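# Place the red bottle in the gift bag, bag upright

## Task

Get the red bottle inside the gift bag with the bag still standing upright, then finish with neither gripper touching the bottle, the packet or the bag.

## Robot and tools

ROBOT. Two arms, left_arm and right_arm, each ending in a two-finger parallel gripper with a wrist camera. Calibrated base positions in the scene frame: left_arm (-0.019, +0.319, +0.029) m, quat_wxyz (+1.000, 0, 0, +0.007); right_arm (+0.041, -0.279, +0.039) m, quat_wxyz (+1.000, 0, 0, -0.001). A two-camera stand is fixed to the floor behind the arms. Loose objects may occasionally get a short external shove.

FRAME. Everything uses the scene frame: origin at table-top height, halfway between the nominal bases, +x forward over the table, +y toward left_arm, +z up. Arm names do not match image left and right. In a gripper's own axes the fingers point along +z and close along y. end_effector_position is the point between the finger pads, a little under 1 cm behind the tips.

THE 14-NUMBER ROW. Both tools use rows of 14 numbers, each in [-1, 1], always filled for both arms: left_arm dx, dy, dz, rx, ry, rz, opening, then right_arm in the same order. dx..rz are offsets, not poses. They count from that arm's Hand target as it was when the action or move began, along the scene axes. 1.0 means 0.6 m of travel or 180 degrees. rx, ry, rz form a single rotation vector, turning about the Hand target point. An offset longer than 1.0 in total may be shortened along its direction. Sending the same offset again moves the arm further. Six zeros re-request the current Hand target. Opening is absolute: +1 fully open (about 87 mm between pads), +0.5 about 69 mm, 0 about 43 mm, -0.5 about 18 mm, -1 closed. A 0 is a real command, so to leave a gripper unchanged, resend its current value (see Tool commands).

execute_actions(actions, cameras). actions is a list of actions. Each action is a table of up to 15 rows, one row per 1/30 s step. A shorter table repeats its last row to fill 15 steps. Every row in an action is measured from the start pose of that action, not from the previous row. One action lasts 0.5 s. cameras: list of names, ["all"], or [] for none. If omitted, an empty actions list shows all cameras and a non-empty one shows none. Any unknown name makes the call invalid. An empty actions list is a safe way to look.

move(target, speed, blend, opening_speed, blocking, cameras). Drives each gripper on a straight line toward its row. target is one row or a list of up to 15 rows, all offsets from the same starting Hand targets. speed: m/s, 0.002 to 2.9, default 0.25; rotation is capped at twice that in rad/s; give one value or one per target. All motion is capped at 10 s in total. blend (m) rounds the corners of a list; 0 stops at each target. opening_speed: rate of the opening change per second on the -1..+1 scale, at least 0.2. Openings of the first row are sent at the start, and the arms pause only if that target is within 10 mm. Openings of later rows are sent once that point is reached and everything is still. blocking=false returns after about 0.5 s while the motion continues. Moves do not avoid obstacles or the other arm. Grippers lag and drift off the line more at high speed and near full reach. Don't route a path close to the arm's own base; go around it. The result adds a "move:" line with the outcome (done, off_target, moving, held, fault). done means within 10 mm and 2 degrees of the goal, and says nothing about contact. limits=paced means the pose was clipped. limits=held means steps were withheld.

wait(seconds: 0 to 10, cameras) lets time pass with the last commands held. stop(cameras) brakes a running move; a fast move needs room to brake. zoom_image(camera, region [x0, y0, x1, y1] in pixels, at most 504 by 504) enlarges part of the latest image from cam_head_left, cam_head_right, cam_left_wrist or cam_right_wrist. All four cameras give 896x504 images. finished_scene(scene) ends the scene for good; scene is the current scene number (1 to 3). Make no other call in the same reply.

RESULTS. end_effector_position (m) and end_effector_quat_wxyz are in the scene frame and can be off by a few cm. Hand target is the last commanded pose after clipping; the next offsets start from it. Tool commands lists the current openings. grip_measured uses the same scale as the opening command. Joint positions list waist, shoulder, elbow, wrist pitch, wrist yaw, wrist roll, then the gripper on a scale from 0 (closed) to 1 (open). Joint ranges in rad: waist -2.618 to 3.054, shoulder 0.000 to 3.142, elbow 0.000 to 3.142 (straight at 2.901), wrist pitch and yaw ±1.571, wrist roll ±2.094. Joint velocities may be marked within noise. Joint torques include the arm's weight, are positive toward larger joint angles, and entries 1 to 3 wrap past ±28 N m. Motor temperatures are also reported: MOTOR HOT appears at 75 °C. At 90 °C a fault folds that arm away for the rest of the scene, and at 100 °C the arm collapses. Holding loads, staying stretched out or pushing against something heats the motors.

MOTION TIPS. Orientation commands are clipped to within 40 degrees of the measured orientation at each step. Arms sag, stop short and tilt, worst at long reach. Small moves may not happen or may go sideways. Check the pose after each move, correct the tilt, and send any remaining gap as an extra offset. A blocked arm keeps pressing until you command its target back behind the gripper.

GRIPPING. When the fingers first touch, read grip_measured and command about 0.04 below it for a firm grip (about 20 N per pad); less than that grips more gently. Fast closes squeeze harder.

AVOID. Dropping things, releasing an object that is still moving, fast impacts, hard pushes, and knocking the bag over. Nothing may leave the table. Never let the arms or grippers touch each other; the clearance check does not prevent gripper-to-gripper contact. A wrist-camera cable touching something counts as the hand touching it, and strain on the cable is harmful.

Each tool is called after "Request:" by a JSON object that holds its "op" and its "data", one argument or row to a line.

## Session

Request:
{"op": "execute_actions", "data": {
  "actions": []
}}

Scene clock: 0.00 s.
left_arm: end_effector_position=(+0.3685, +0.2956, +0.0959) grip_measured=+1.000 end_effector_quat_wxyz=(+0.572, +0.011, +0.820, -0.013) | right_arm: end_effector_position=(+0.4196, -0.2898, +0.0873) grip_measured=+0.979 end_effector_quat_wxyz=(+0.585, +0.022, +0.810, -0.029)
Joint positions: left_arm=[-0.089 1.481 0.422 0.706 -0.037 -0.024 1] | right_arm=[0.007 1.563 0.33 0.913 0.078 0.004 0.99]
Joint velocities: within noise
Joint torques (N m): no reading
Motor temperatures (°C): left_arm=[22 34 33 31 20 19 23] | right_arm=[21 27 32 28 22 20 20]
Heat: left arm: 34 °C; right arm: 32 °C.
Hand target: left_arm +0.3698, +0.2955, +0.0984; +0.574, +0.011, +0.819, -0.013 | right_arm +0.4242, -0.2898, +0.0960; +0.596, +0.023, +0.802, -0.028
Tool commands: left_gripper/opening=+1.0 right_gripper/opening=+1.0

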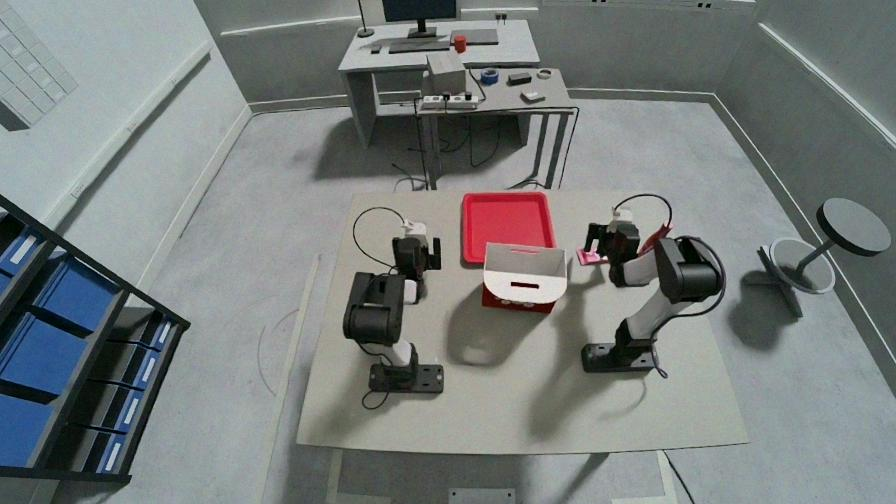

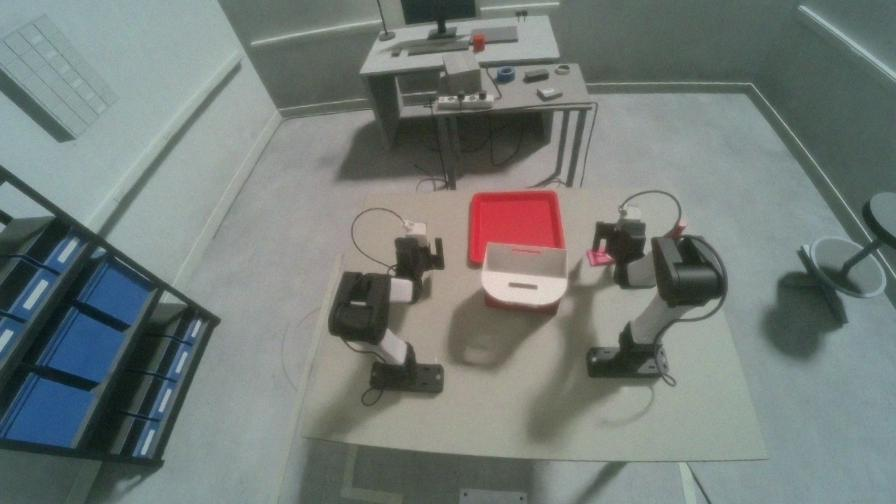

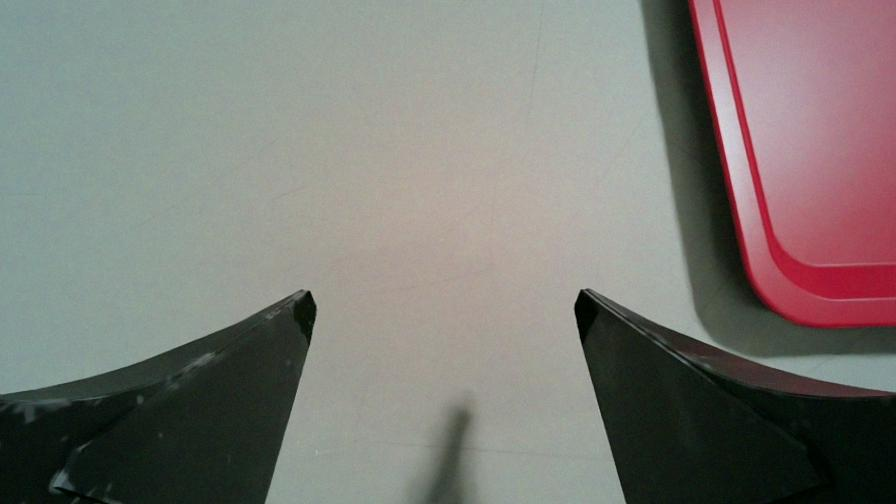

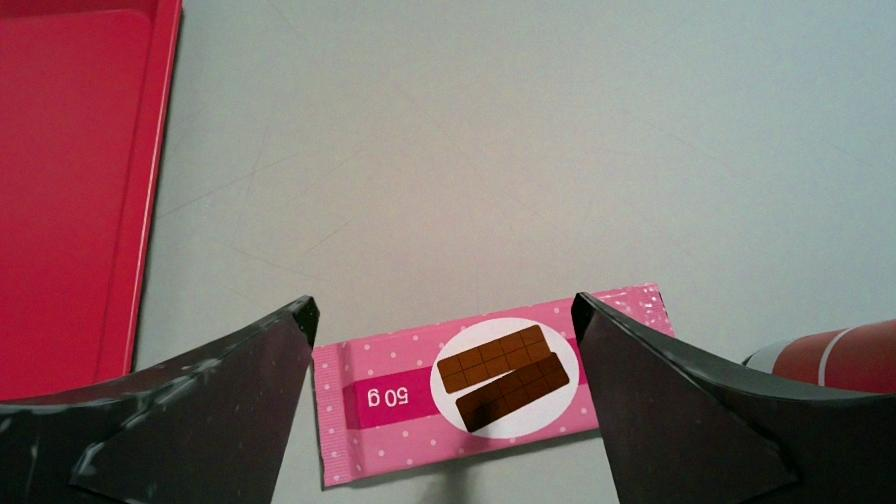

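Request:
{"op": "zoom_image", "data": {
  "camera": "cam_head_left",
  "region": [420, 170, 720, 340]
}}

Request:
{"op": "zoom_image", "data": {
  "camera": "cam_head_right",
  "region": [420, 170, 720, 340]
}}

Scaled by 1.680 from the camera's 896x504 image, which has a finer 1280x720 frame.

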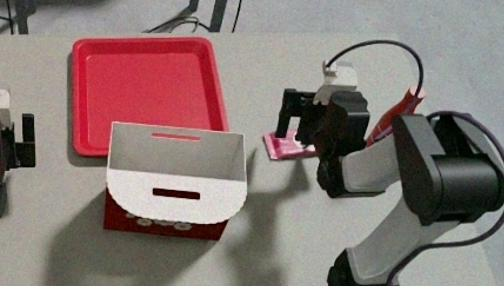

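Scaled by 1.680 from the camera's 896x504 image, which has a finer 1280x720 frame.

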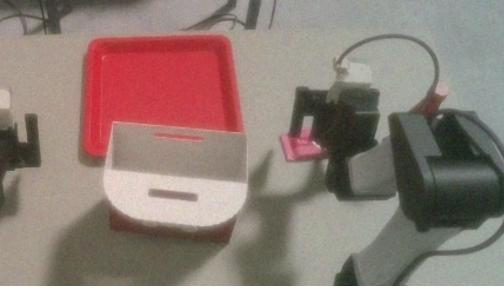

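Request:
{"op": "move", "data": {
  "target": [
    [0,0,0.4,0,0,0,1,0,0,0.4,0,0,0,1],
    [-0.2,-0.1,0.5,0,0,-0.25,1,-0.25,0,0.45,0,0,0,1]
  ],
  "blend": 0.05,
  "cameras": ["all"]
}}

Scene clock: 34.77 s.
left_arm: end_effector_position=(+0.2511, +0.2357, +0.3926) grip_measured=+1.000 end_effector_quat_wxyz=(+0.523, +0.319, +0.756, -0.230) | right_arm: end_effector_position=(+0.2758, -0.2899, +0.3547) grip_measured=+0.979 end_effector_quat_wxyz=(+0.586, +0.021, +0.810, -0.028)
Joint positions: left_arm=[0.14 1.124 1.53 -0.983 0.882 0.451 1] | right_arm=[0.012 0.67 1.096 -0.744 0.08 0.004 0.99]
Joint torques (N m): left_arm=[0.46 -1.68 8.47 1.28 0.28 0.03] | right_arm=[1.01 1.01 8.58 2.15 0.2 -0.07]
Motor temperatures (°C): left_arm=[22 35 34 35 20 19 22] | right_arm=[21 29 33 33 22 20 20]
Heat: left arm: 35 °C; right arm: 33 °C.
Hand target: left_arm +0.2498, +0.2355, +0.3983; +0.525, +0.323, +0.753, -0.232 | right_arm +0.2742, -0.2898, +0.3660; +0.596, +0.023, +0.802, -0.028
Off the commanded pose: left_arm 0.006 m, 1 deg | right_arm 0.011 m, 2 deg.
move: off_target (right_arm)

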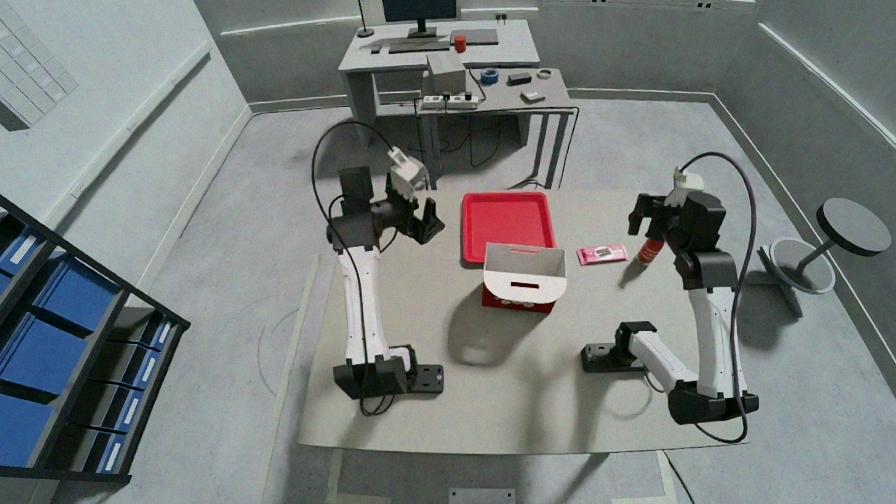

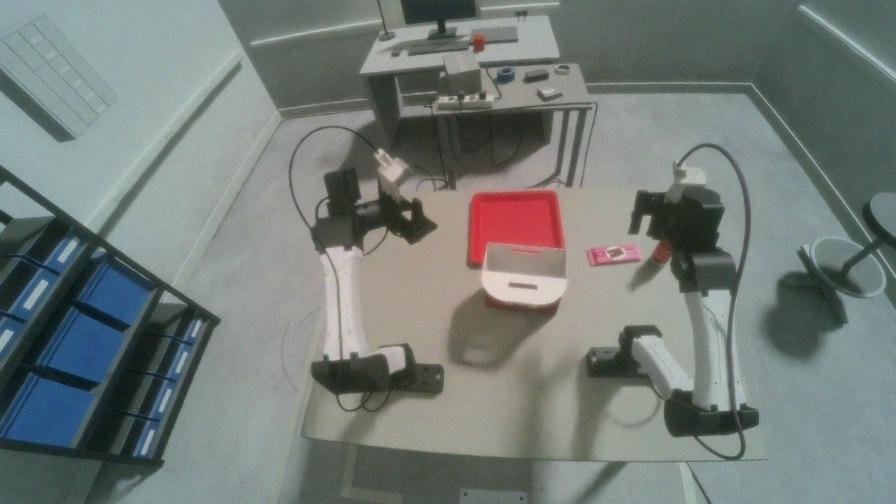

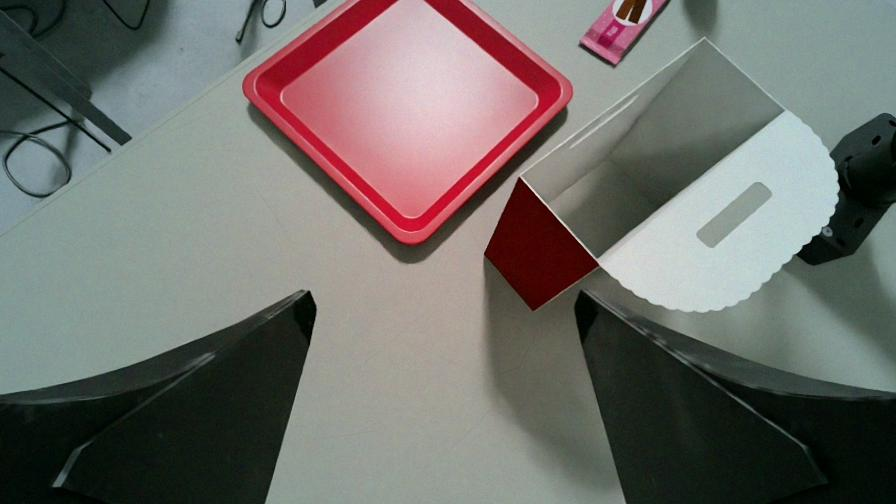

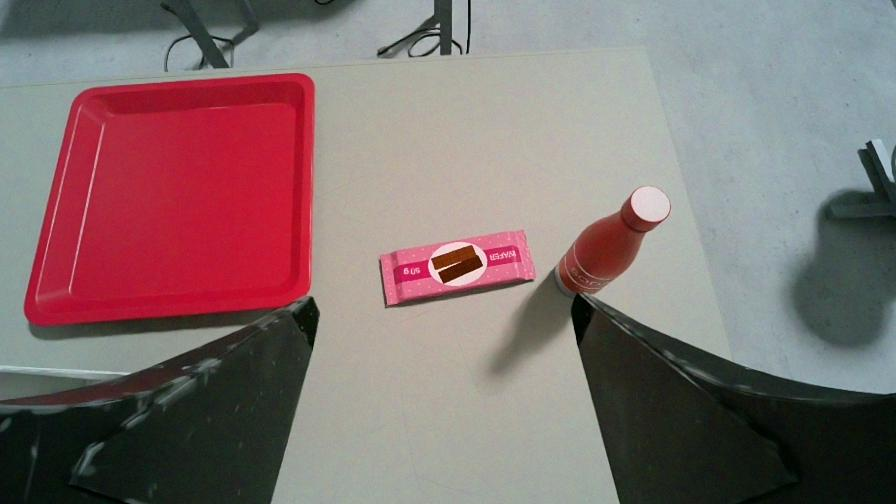

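Request:
{"op": "move", "data": {
  "target": [0,0,0,0,0,0,1,0.143,-0.278,-0.143,0,0.233,0,1],
  "cameras": ["all"]
}}

Scene clock: 77.73 s.
left_arm: end_effector_position=(+0.2510, +0.2357, +0.3925) grip_measured=+1.000 end_effector_quat_wxyz=(+0.523, +0.319, +0.756, -0.230) | right_arm: end_effector_position=(+0.3590, -0.4521, +0.2716) grip_measured=+0.979 end_effector_quat_wxyz=(+0.263, +0.016, +0.964, -0.024)
Joint positions: left_arm=[0.14 1.124 1.53 -0.984 0.882 0.451 1] | right_arm=[-0.554 1.659 1.799 -1.22 -0.222 -0.467 0.99]
Joint torques (N m): left_arm=[0.46 -1.66 8.47 1.26 0.28 0.02] | right_arm=[0.28 -6.99 9.2 1.27 0.02 -0.22]
Heat: left arm: 37 °C; right arm: 36 °C.
Hand target: left_arm +0.2498, +0.2355, +0.3983; +0.525, +0.323, +0.753, -0.232 | right_arm +0.3600, -0.4565, +0.2802; +0.270, +0.011, +0.962, -0.034
Off the commanded pose: left_arm 0.006 m, 1 deg | right_arm 0.010 m, 2 deg.
move: done

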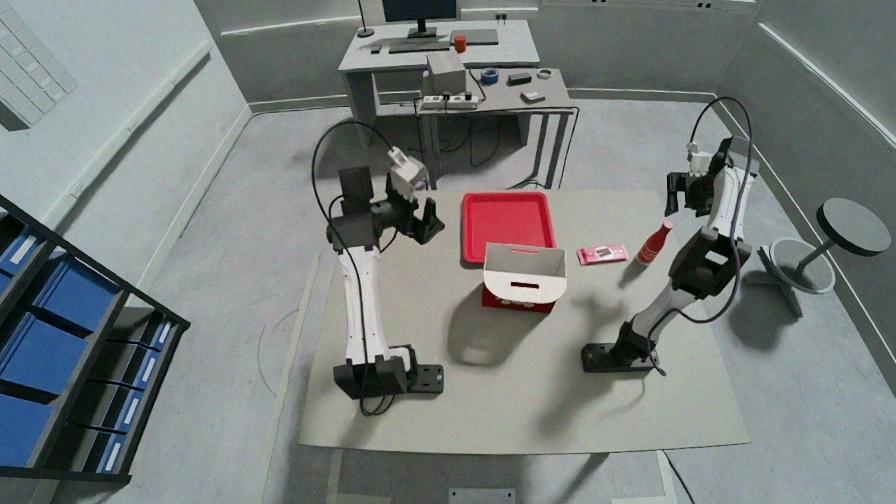

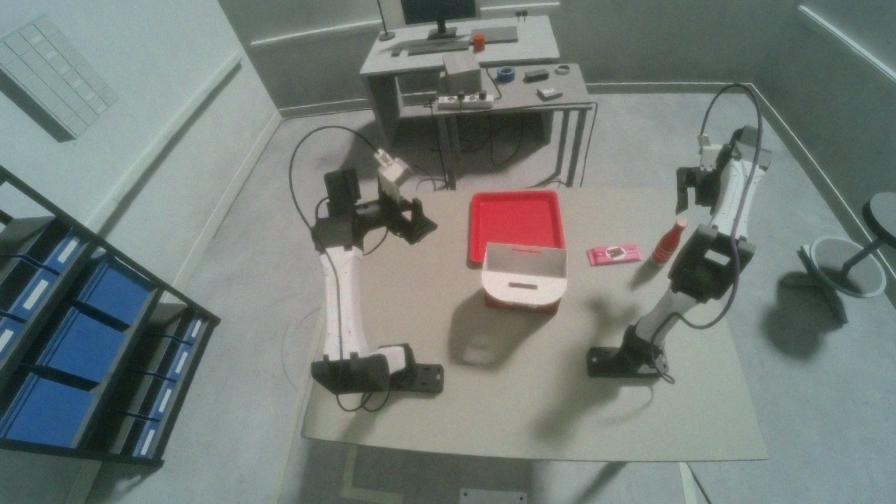

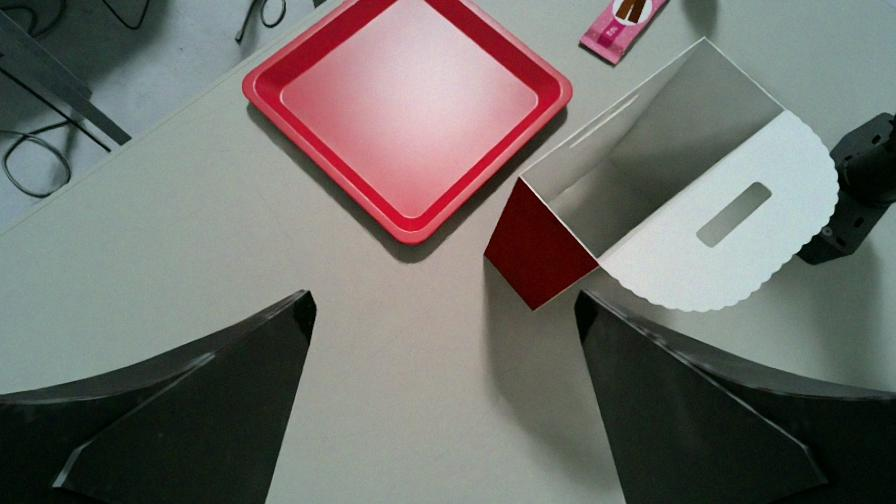

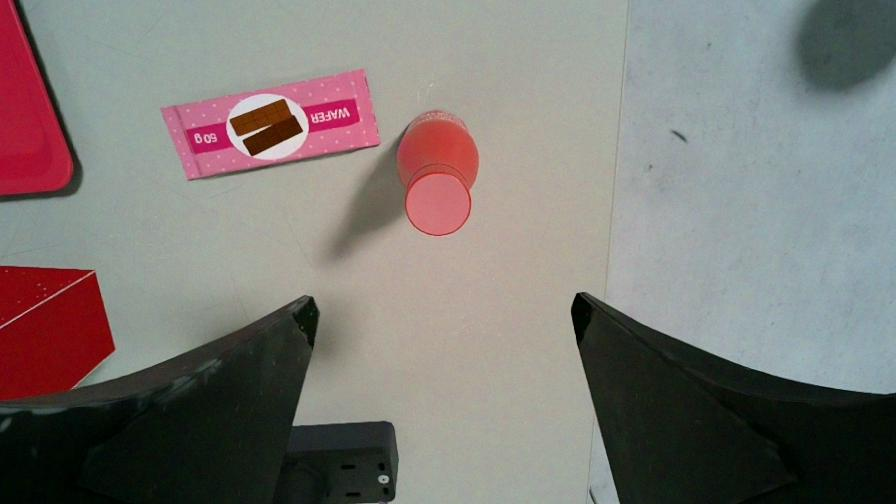

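Request:
{"op": "move", "data": {
  "target": [
    [0,0,0,0,0,0,1,0.0183,0.005,-0.187,0,0,0,1],
    [0,0,0,0,0,0,1,0.0183,0.005,-0.187,0,0,0,-0.3]
  ],
  "opening_speed": 1.5,
  "cameras": ["all"]
}}

Scene clock: 89.77 s.
left_arm: end_effector_position=(+0.2510, +0.2357, +0.3925) grip_measured=+1.000 end_effector_quat_wxyz=(+0.523, +0.319, +0.756, -0.230) | right_arm: end_effector_position=(+0.3682, -0.4529, +0.1587) grip_measured=-0.267 end_effector_quat_wxyz=(+0.252, +0.011, +0.967, -0.022)
Joint positions: left_arm=[0.14 1.124 1.53 -0.984 0.882 0.451 1] | right_arm=[-0.537 1.644 1.333 -0.791 -0.21 -0.465 0.367]
Joint torques (N m): left_arm=[0.44 -1.66 8.47 1.27 0.28 0.02] | right_arm=[0.95 -10.47 5.46 1.57 0.02 -0.01]
Heat: left arm: 38 °C; right arm: 36 °C.
Hand target: left_arm +0.2498, +0.2355, +0.3983; +0.525, +0.323, +0.753, -0.232 | right_arm +0.3710, -0.4536, +0.1680; +0.270, +0.011, +0.962, -0.034
Off the commanded pose: left_arm 0.006 m, 1 deg | right_arm 0.010 m, 3 deg.
move: off_target (right_arm); target 2's new opening was sent with right_arm's hand 0.010 m and 3 deg from that target

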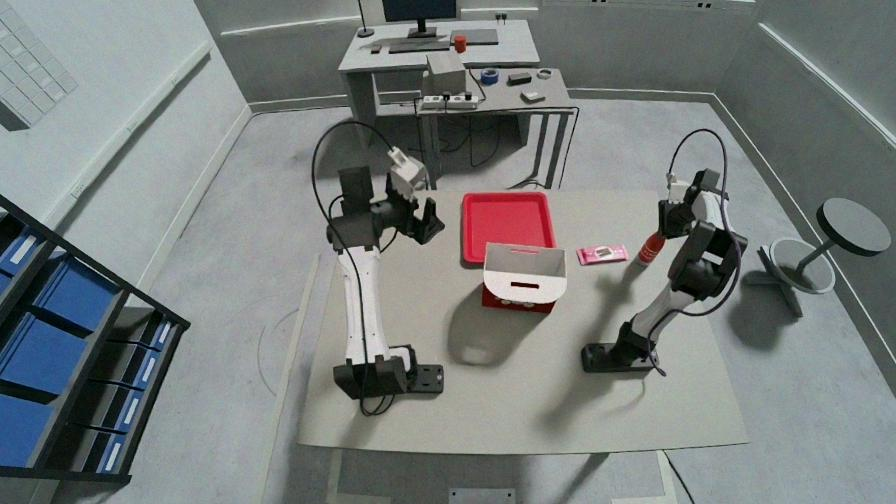

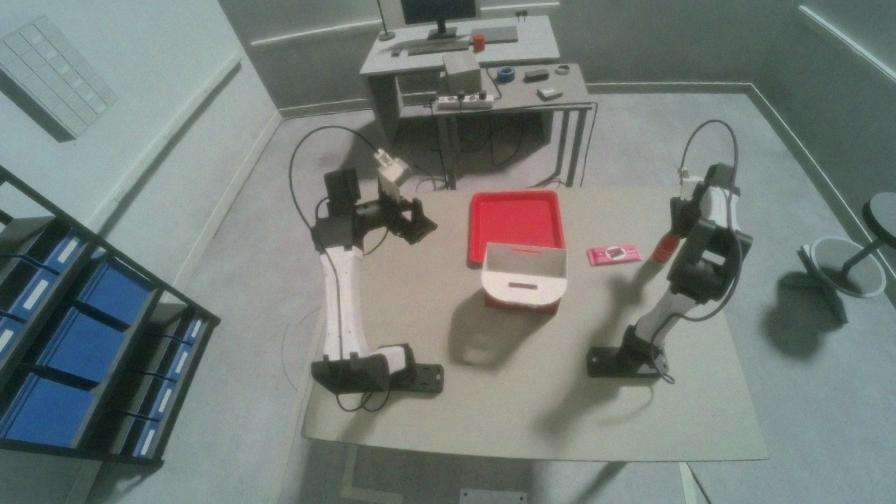

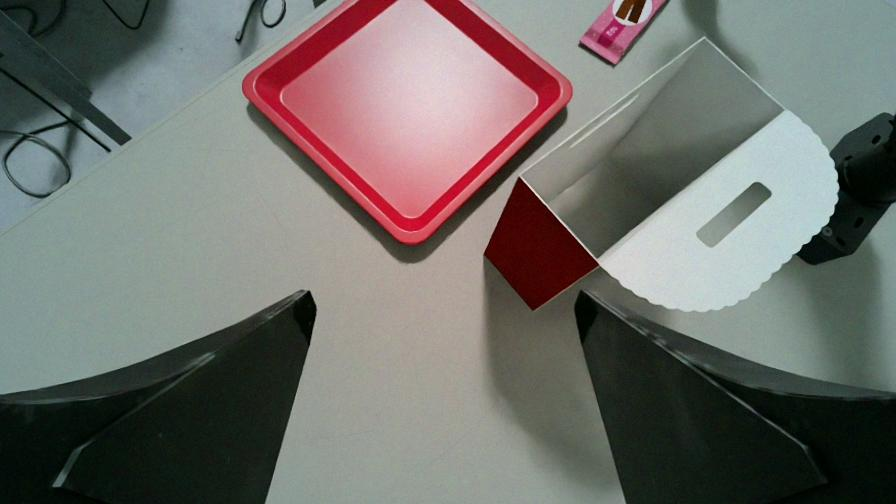

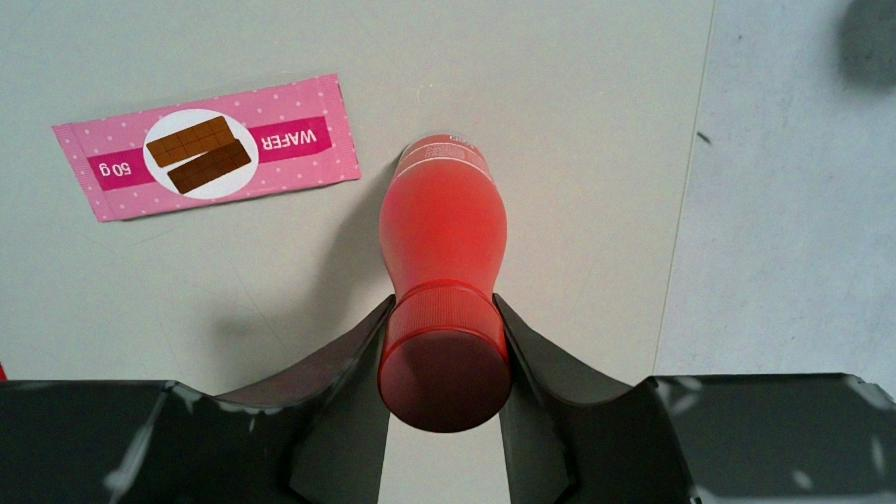

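Request:
{"op": "move", "data": {
  "target": [
    [0,0,0,0,0,0,1,0,0,0.47,0,0,0,-0.32],
    [0,0,0,0,0,0,1,-0.205,0.763,0.47,0,0,0,-0.32]
  ],
  "blend": 0.08,
  "cameras": ["all"]
}}

Scene clock: 99.17 s.
left_arm: end_effector_position=(+0.2510, +0.2357, +0.3925) grip_measured=+1.000 end_effector_quat_wxyz=(+0.523, +0.319, +0.756, -0.230) | right_arm: end_effector_position=(+0.2428, +0.0073, +0.4298) grip_measured=-0.314 end_effector_quat_wxyz=(+0.407, -0.056, +0.900, +0.148)
Joint positions: left_arm=[0.14 1.124 1.53 -0.984 0.882 0.451 1] | right_arm=[1.148 1.749 2.512 -1.587 0.552 0.802 0.343]
Joint torques (N m): left_arm=[0.46 -1.66 8.49 1.27 0.28 0.03] | right_arm=[0.42 -7.09 7.58 1.88 0.84 0.07]
Heat: left arm: 38 °C; right arm: 35 °C.
Hand target: left_arm +0.2498, +0.2355, +0.3983; +0.525, +0.323, +0.753, -0.232 | right_arm +0.2479, +0.0043, +0.4499; +0.270, +0.011, +0.962, -0.034
Off the commanded pose: left_arm 0.006 m, 1 deg | right_arm 0.021 m, 28 deg.
joint read past its limit (right arm) — joint 4 (wrist pitch), lower limit.
joint sent to its limit (right arm) — joint 4 (wrist pitch), lower limit. The joint targets are off in orientation, not in position.
move: off_target (right_arm)

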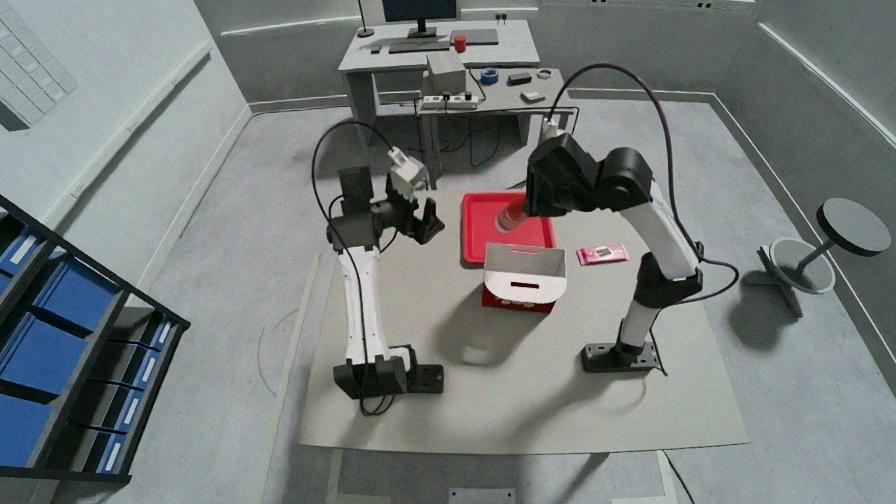

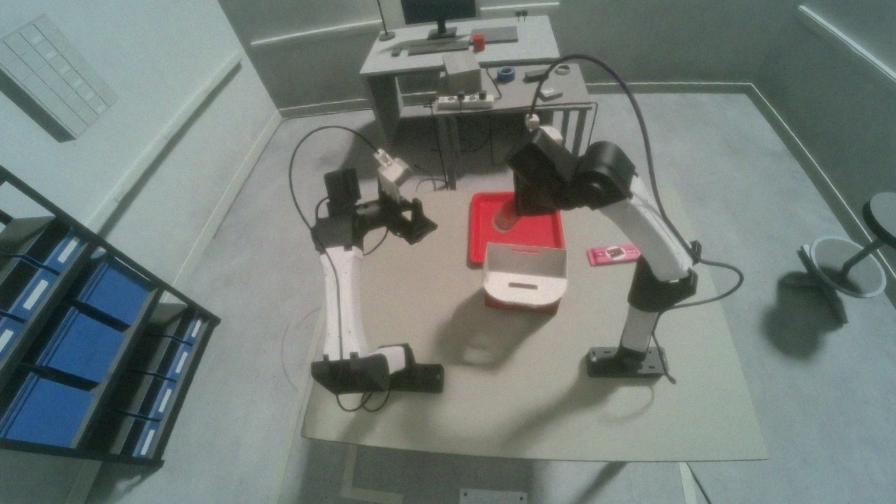

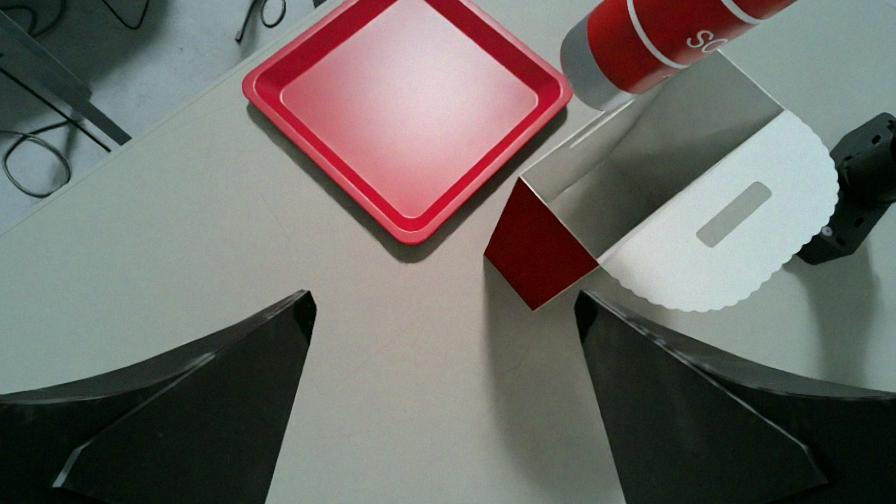

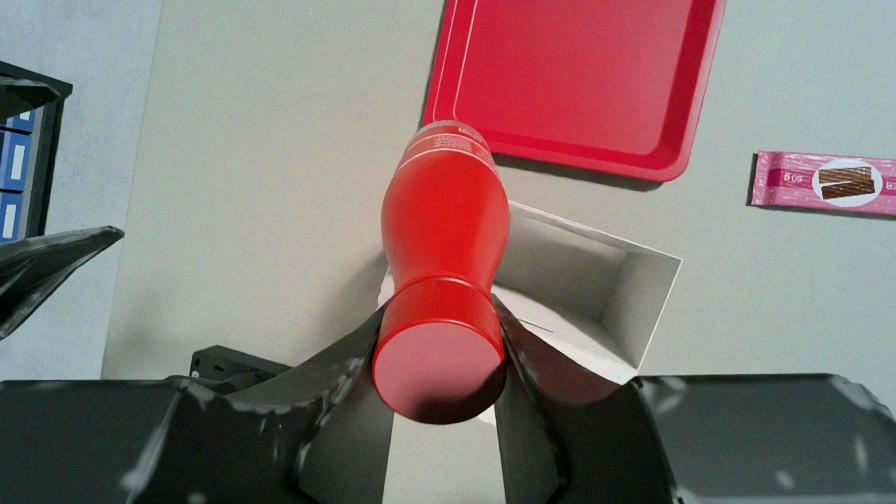

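Request:
{"op": "move", "data": {
  "target": [0,0,0,0,0,0,1,-0.077,-0.044,-0.051,0.014,-0.091,0.182,-0.32],
  "cameras": ["all"]
}}

Scene clock: 126.37 s.
left_arm: end_effector_position=(+0.2510, +0.2357, +0.3925) grip_measured=+1.000 end_effector_quat_wxyz=(+0.523, +0.319, +0.756, -0.230) | right_arm: end_effector_position=(+0.2003, -0.0148, +0.4033) grip_measured=-0.314 end_effector_quat_wxyz=(+0.391, -0.261, +0.880, +0.071)
Joint positions: left_arm=[0.14 1.124 1.53 -0.984 0.882 0.451 1] | right_arm=[1.273 1.613 2.267 -1.587 0.553 0.509 0.343]
Joint torques (N m): left_arm=[0.46 -1.66 8.49 1.27 0.28 0.02] | right_arm=[0.94 -8.75 4.53 1.76 0.76 -0.27]
Motor temperatures (°C): left_arm=[21 33 39 31 20 19 22] | right_arm=[21 30 35 33 22 20 20]
Heat: left arm: 39 °C; right arm: 35 °C.
Hand target: left_arm +0.2498, +0.2355, +0.3983; +0.525, +0.323, +0.753, -0.232 | right_arm +0.2018, -0.0221, +0.4193; +0.401, -0.249, +0.879, +0.065
Off the commanded pose: left_arm 0.006 m, 1 deg | right_arm 0.018 m, 2 deg.
joint read past its limit (right arm) — joint 4 (wrist pitch), lower limit.
joint sent to its limit (right arm) — joint 4 (wrist pitch), lower limit. The joint targets are off in orientation, not in position.
move: off_target (right_arm)

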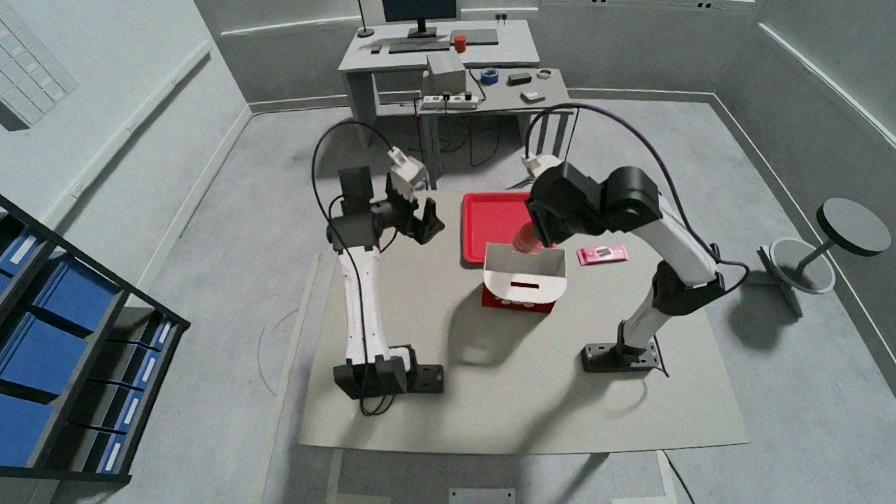

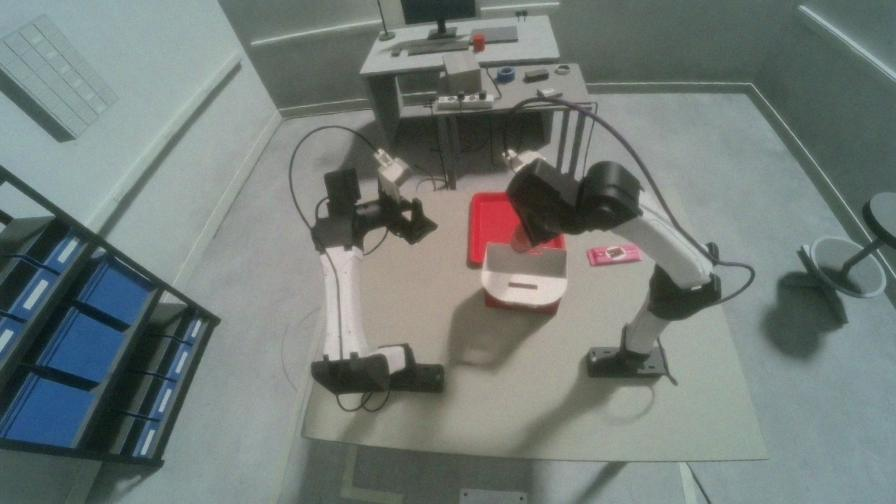

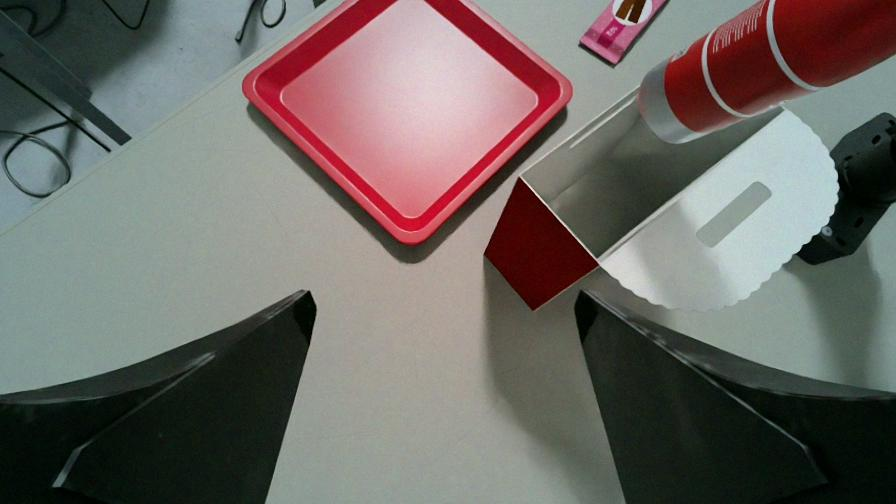

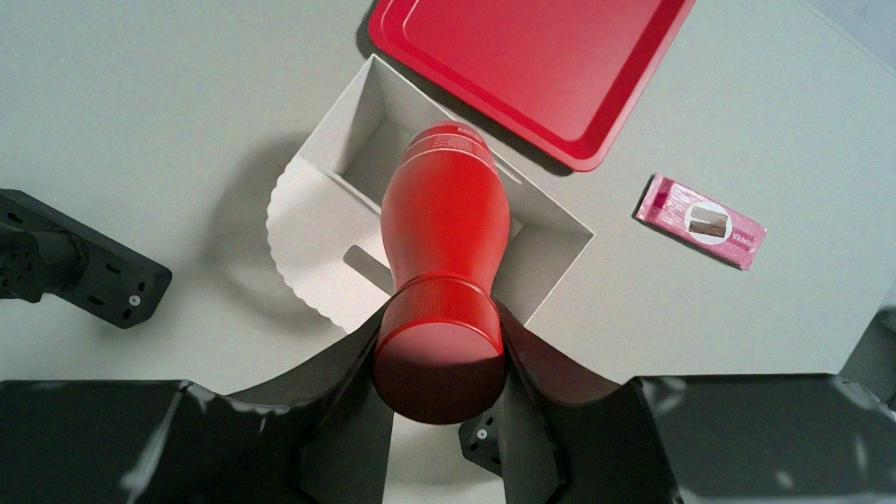

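Request:
{"op": "move", "data": {
  "target": [0,0,0,0,0,0,1,0.052,0.0135,-0.1305,-0.0083,0.0752,-0.0277,-0.32],
  "cameras": ["cam_left_wrist","cam_right_wrist"]
}}

Scene clock: 151.30 s.
left_arm: end_effector_position=(+0.2510, +0.2357, +0.3925) grip_measured=+1.000 end_effector_quat_wxyz=(+0.523, +0.319, +0.756, -0.230) | right_arm: end_effector_position=(+0.2268, -0.0218, +0.3327) grip_measured=-0.314 end_effector_quat_wxyz=(+0.270, -0.221, +0.936, +0.045)
Joint positions: left_arm=[0.14 1.124 1.53 -0.984 0.882 0.451 1] | right_arm=[1.064 1.646 2.065 -1.537 0.333 0.523 0.343]
Joint torques (N m): left_arm=[0.42 -1.65 8.46 1.27 0.28 0.02] | right_arm=[0.46 -7.32 5.53 1.75 0.46 0.03]
Heat: left arm: 39 °C; right arm: 34 °C.
Hand target: left_arm +0.2498, +0.2355, +0.3983; +0.525, +0.323, +0.753, -0.232 | right_arm +0.2330, -0.0141, +0.3410; +0.293, -0.207, +0.931, +0.065
Off the commanded pose: left_arm 0.006 m, 1 deg | right_arm 0.013 m, 4 deg.
move: off_target (right_arm)
Images, in order (width x height): cam_left_wrist 896x504, cam_right_wrist 896x504.

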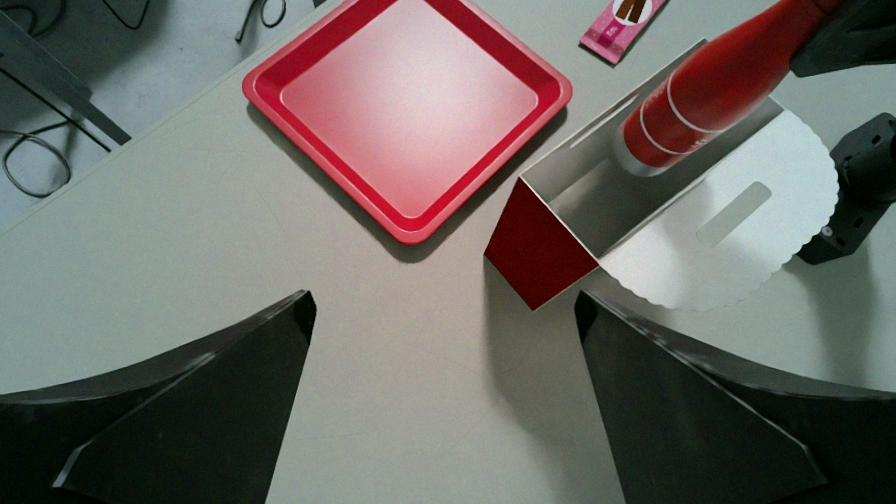

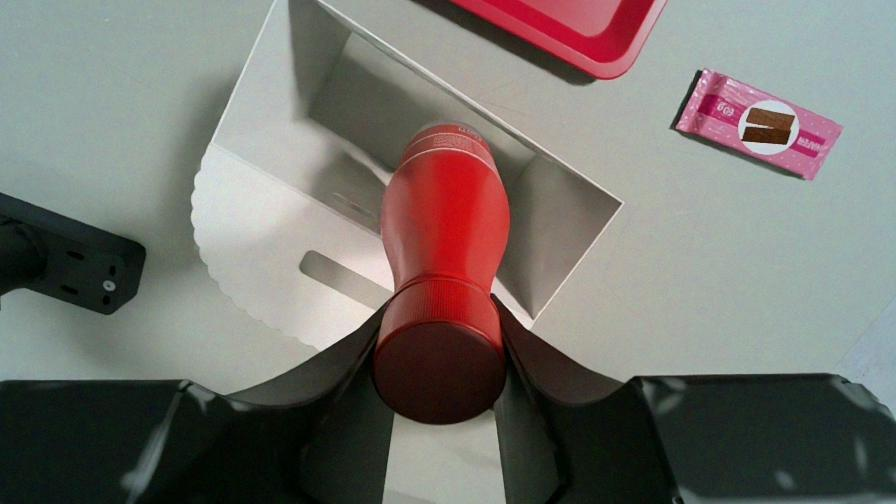

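Request:
{"op": "move", "data": {
  "target": [0,0,0,0,0,0,1,0.032,0.025,-0.245,-0.006,0.0125,0,-0.32],
  "speed": 0.15,
  "cameras": ["all"]
}}

Scene clock: 157.57 s.
left_arm: end_effector_position=(+0.2510, +0.2357, +0.3925) grip_measured=+1.000 end_effector_quat_wxyz=(+0.523, +0.319, +0.756, -0.230) | right_arm: end_effector_position=(+0.2450, -0.0054, +0.1797) grip_measured=-0.314 end_effector_quat_wxyz=(+0.244, -0.213, +0.945, +0.036)
Joint positions: left_arm=[0.14 1.124 1.53 -0.984 0.882 0.451 1] | right_arm=[1.021 1.578 1.358 -0.941 0.294 0.516 0.343]
Joint torques (N m): left_arm=[0.46 -1.68 8.49 1.27 0.28 0.03] | right_arm=[0.28 -10.17 6.34 1.66 0.37 -0.2]
Heat: left arm: 39 °C; right arm: 34 °C.
Hand target: left_arm +0.2498, +0.2355, +0.3983; +0.525, +0.323, +0.753, -0.232 | right_arm +0.2522, +0.0009, +0.1940; +0.273, -0.208, +0.937, +0.061
Off the commanded pose: left_arm 0.006 m, 1 deg | right_arm 0.017 m, 4 deg.
move: off_target (right_arm)

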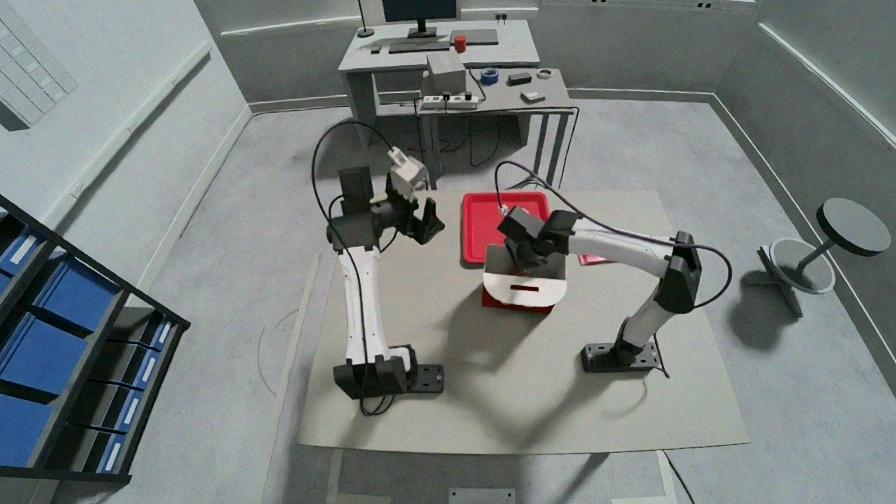

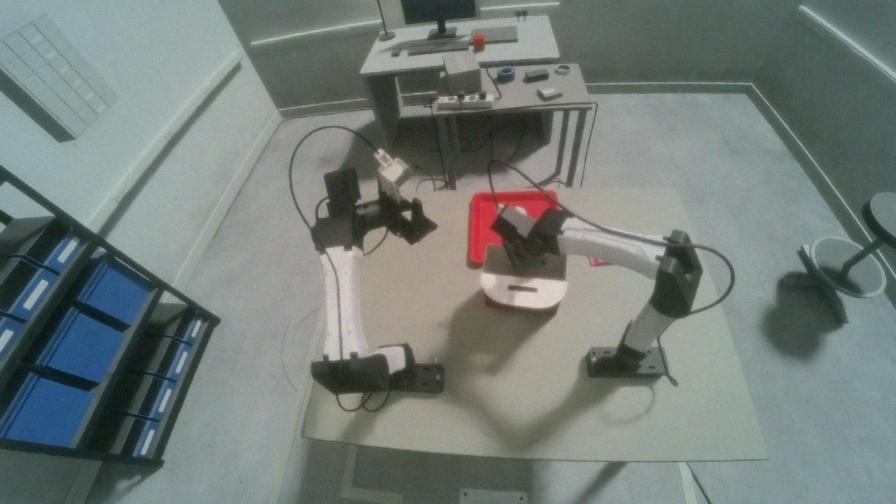

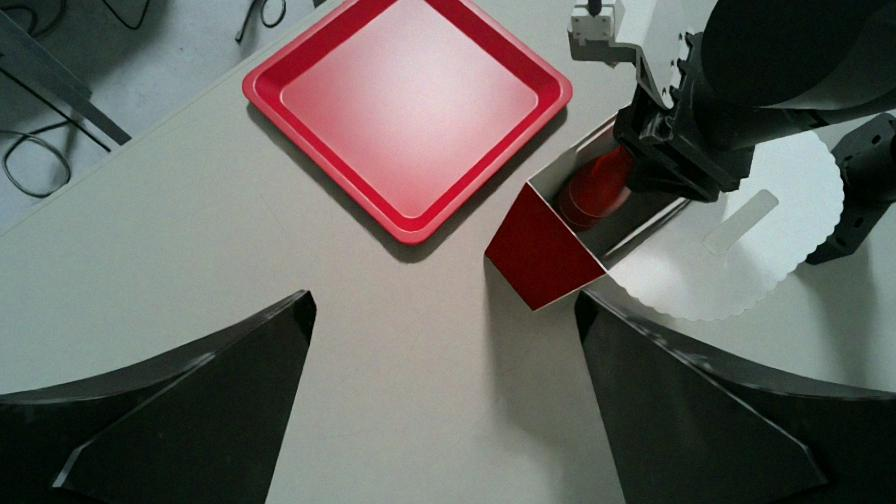

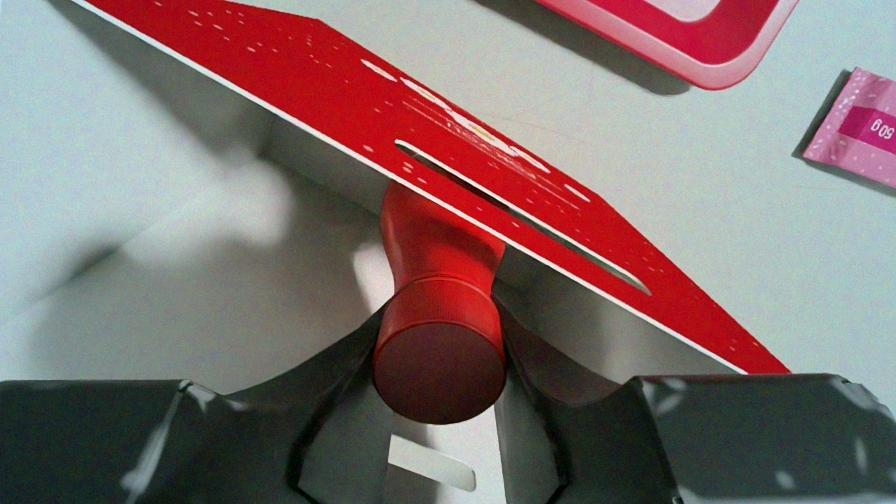

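Request:
{"op": "move", "data": {
  "target": [0,0,0,0,0,0,1,0.02,0,0,0,0,-0.1,-0.32],
  "speed": 0.1,
  "cameras": ["cam_left_wrist","cam_right_wrist"]
}}

Scene clock: 168.90 s.
left_arm: end_effector_position=(+0.2510, +0.2357, +0.3925) grip_measured=+1.000 end_effector_quat_wxyz=(+0.523, +0.319, +0.756, -0.230) | right_arm: end_effector_position=(+0.2528, -0.0074, +0.1777) grip_measured=-0.314 end_effector_quat_wxyz=(+0.249, -0.072, +0.966, +0.006)
Joint positions: left_arm=[0.14 1.124 1.53 -0.984 0.882 0.451 1] | right_arm=[1.023 1.643 1.426 -1.033 0.394 0.809 0.343]
Joint torques (N m): left_arm=[0.44 -1.66 8.47 1.27 0.28 0.02] | right_arm=[0.92 -7.35 10.73 1.07 0.87 0.03]
Heat: left arm: 39 °C; right arm: 35 °C.
Hand target: left_arm +0.2498, +0.2355, +0.3983; +0.525, +0.323, +0.753, -0.232 | right_arm +0.2642, +0.0009, +0.1940; +0.279, -0.059, +0.958, +0.017
Off the commanded pose: left_arm 0.006 m, 1 deg | right_arm 0.022 m, 4 deg.
move: off_target (right_arm)
Images, in order (width x height): cam_left_wrist 896x504, cam_right_wrist 896x504.

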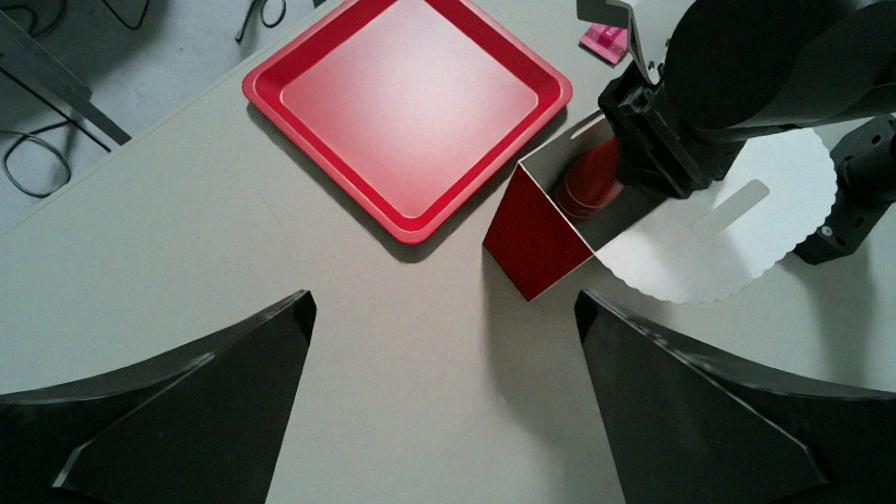

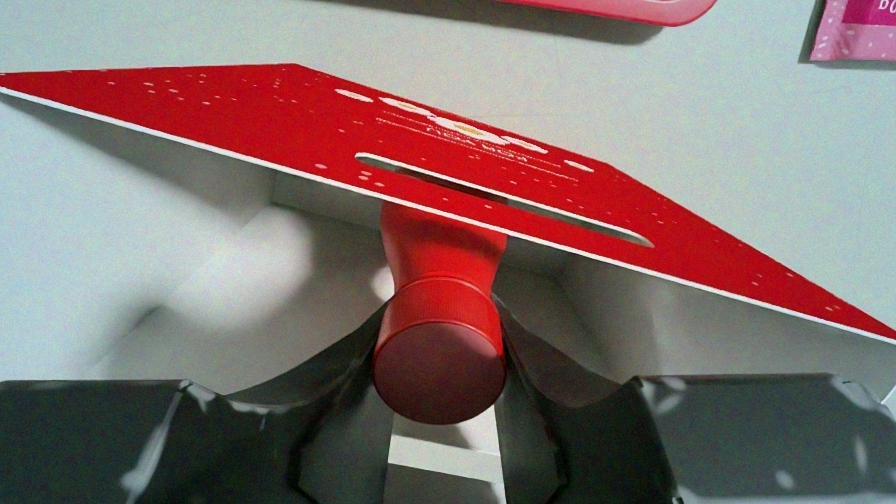

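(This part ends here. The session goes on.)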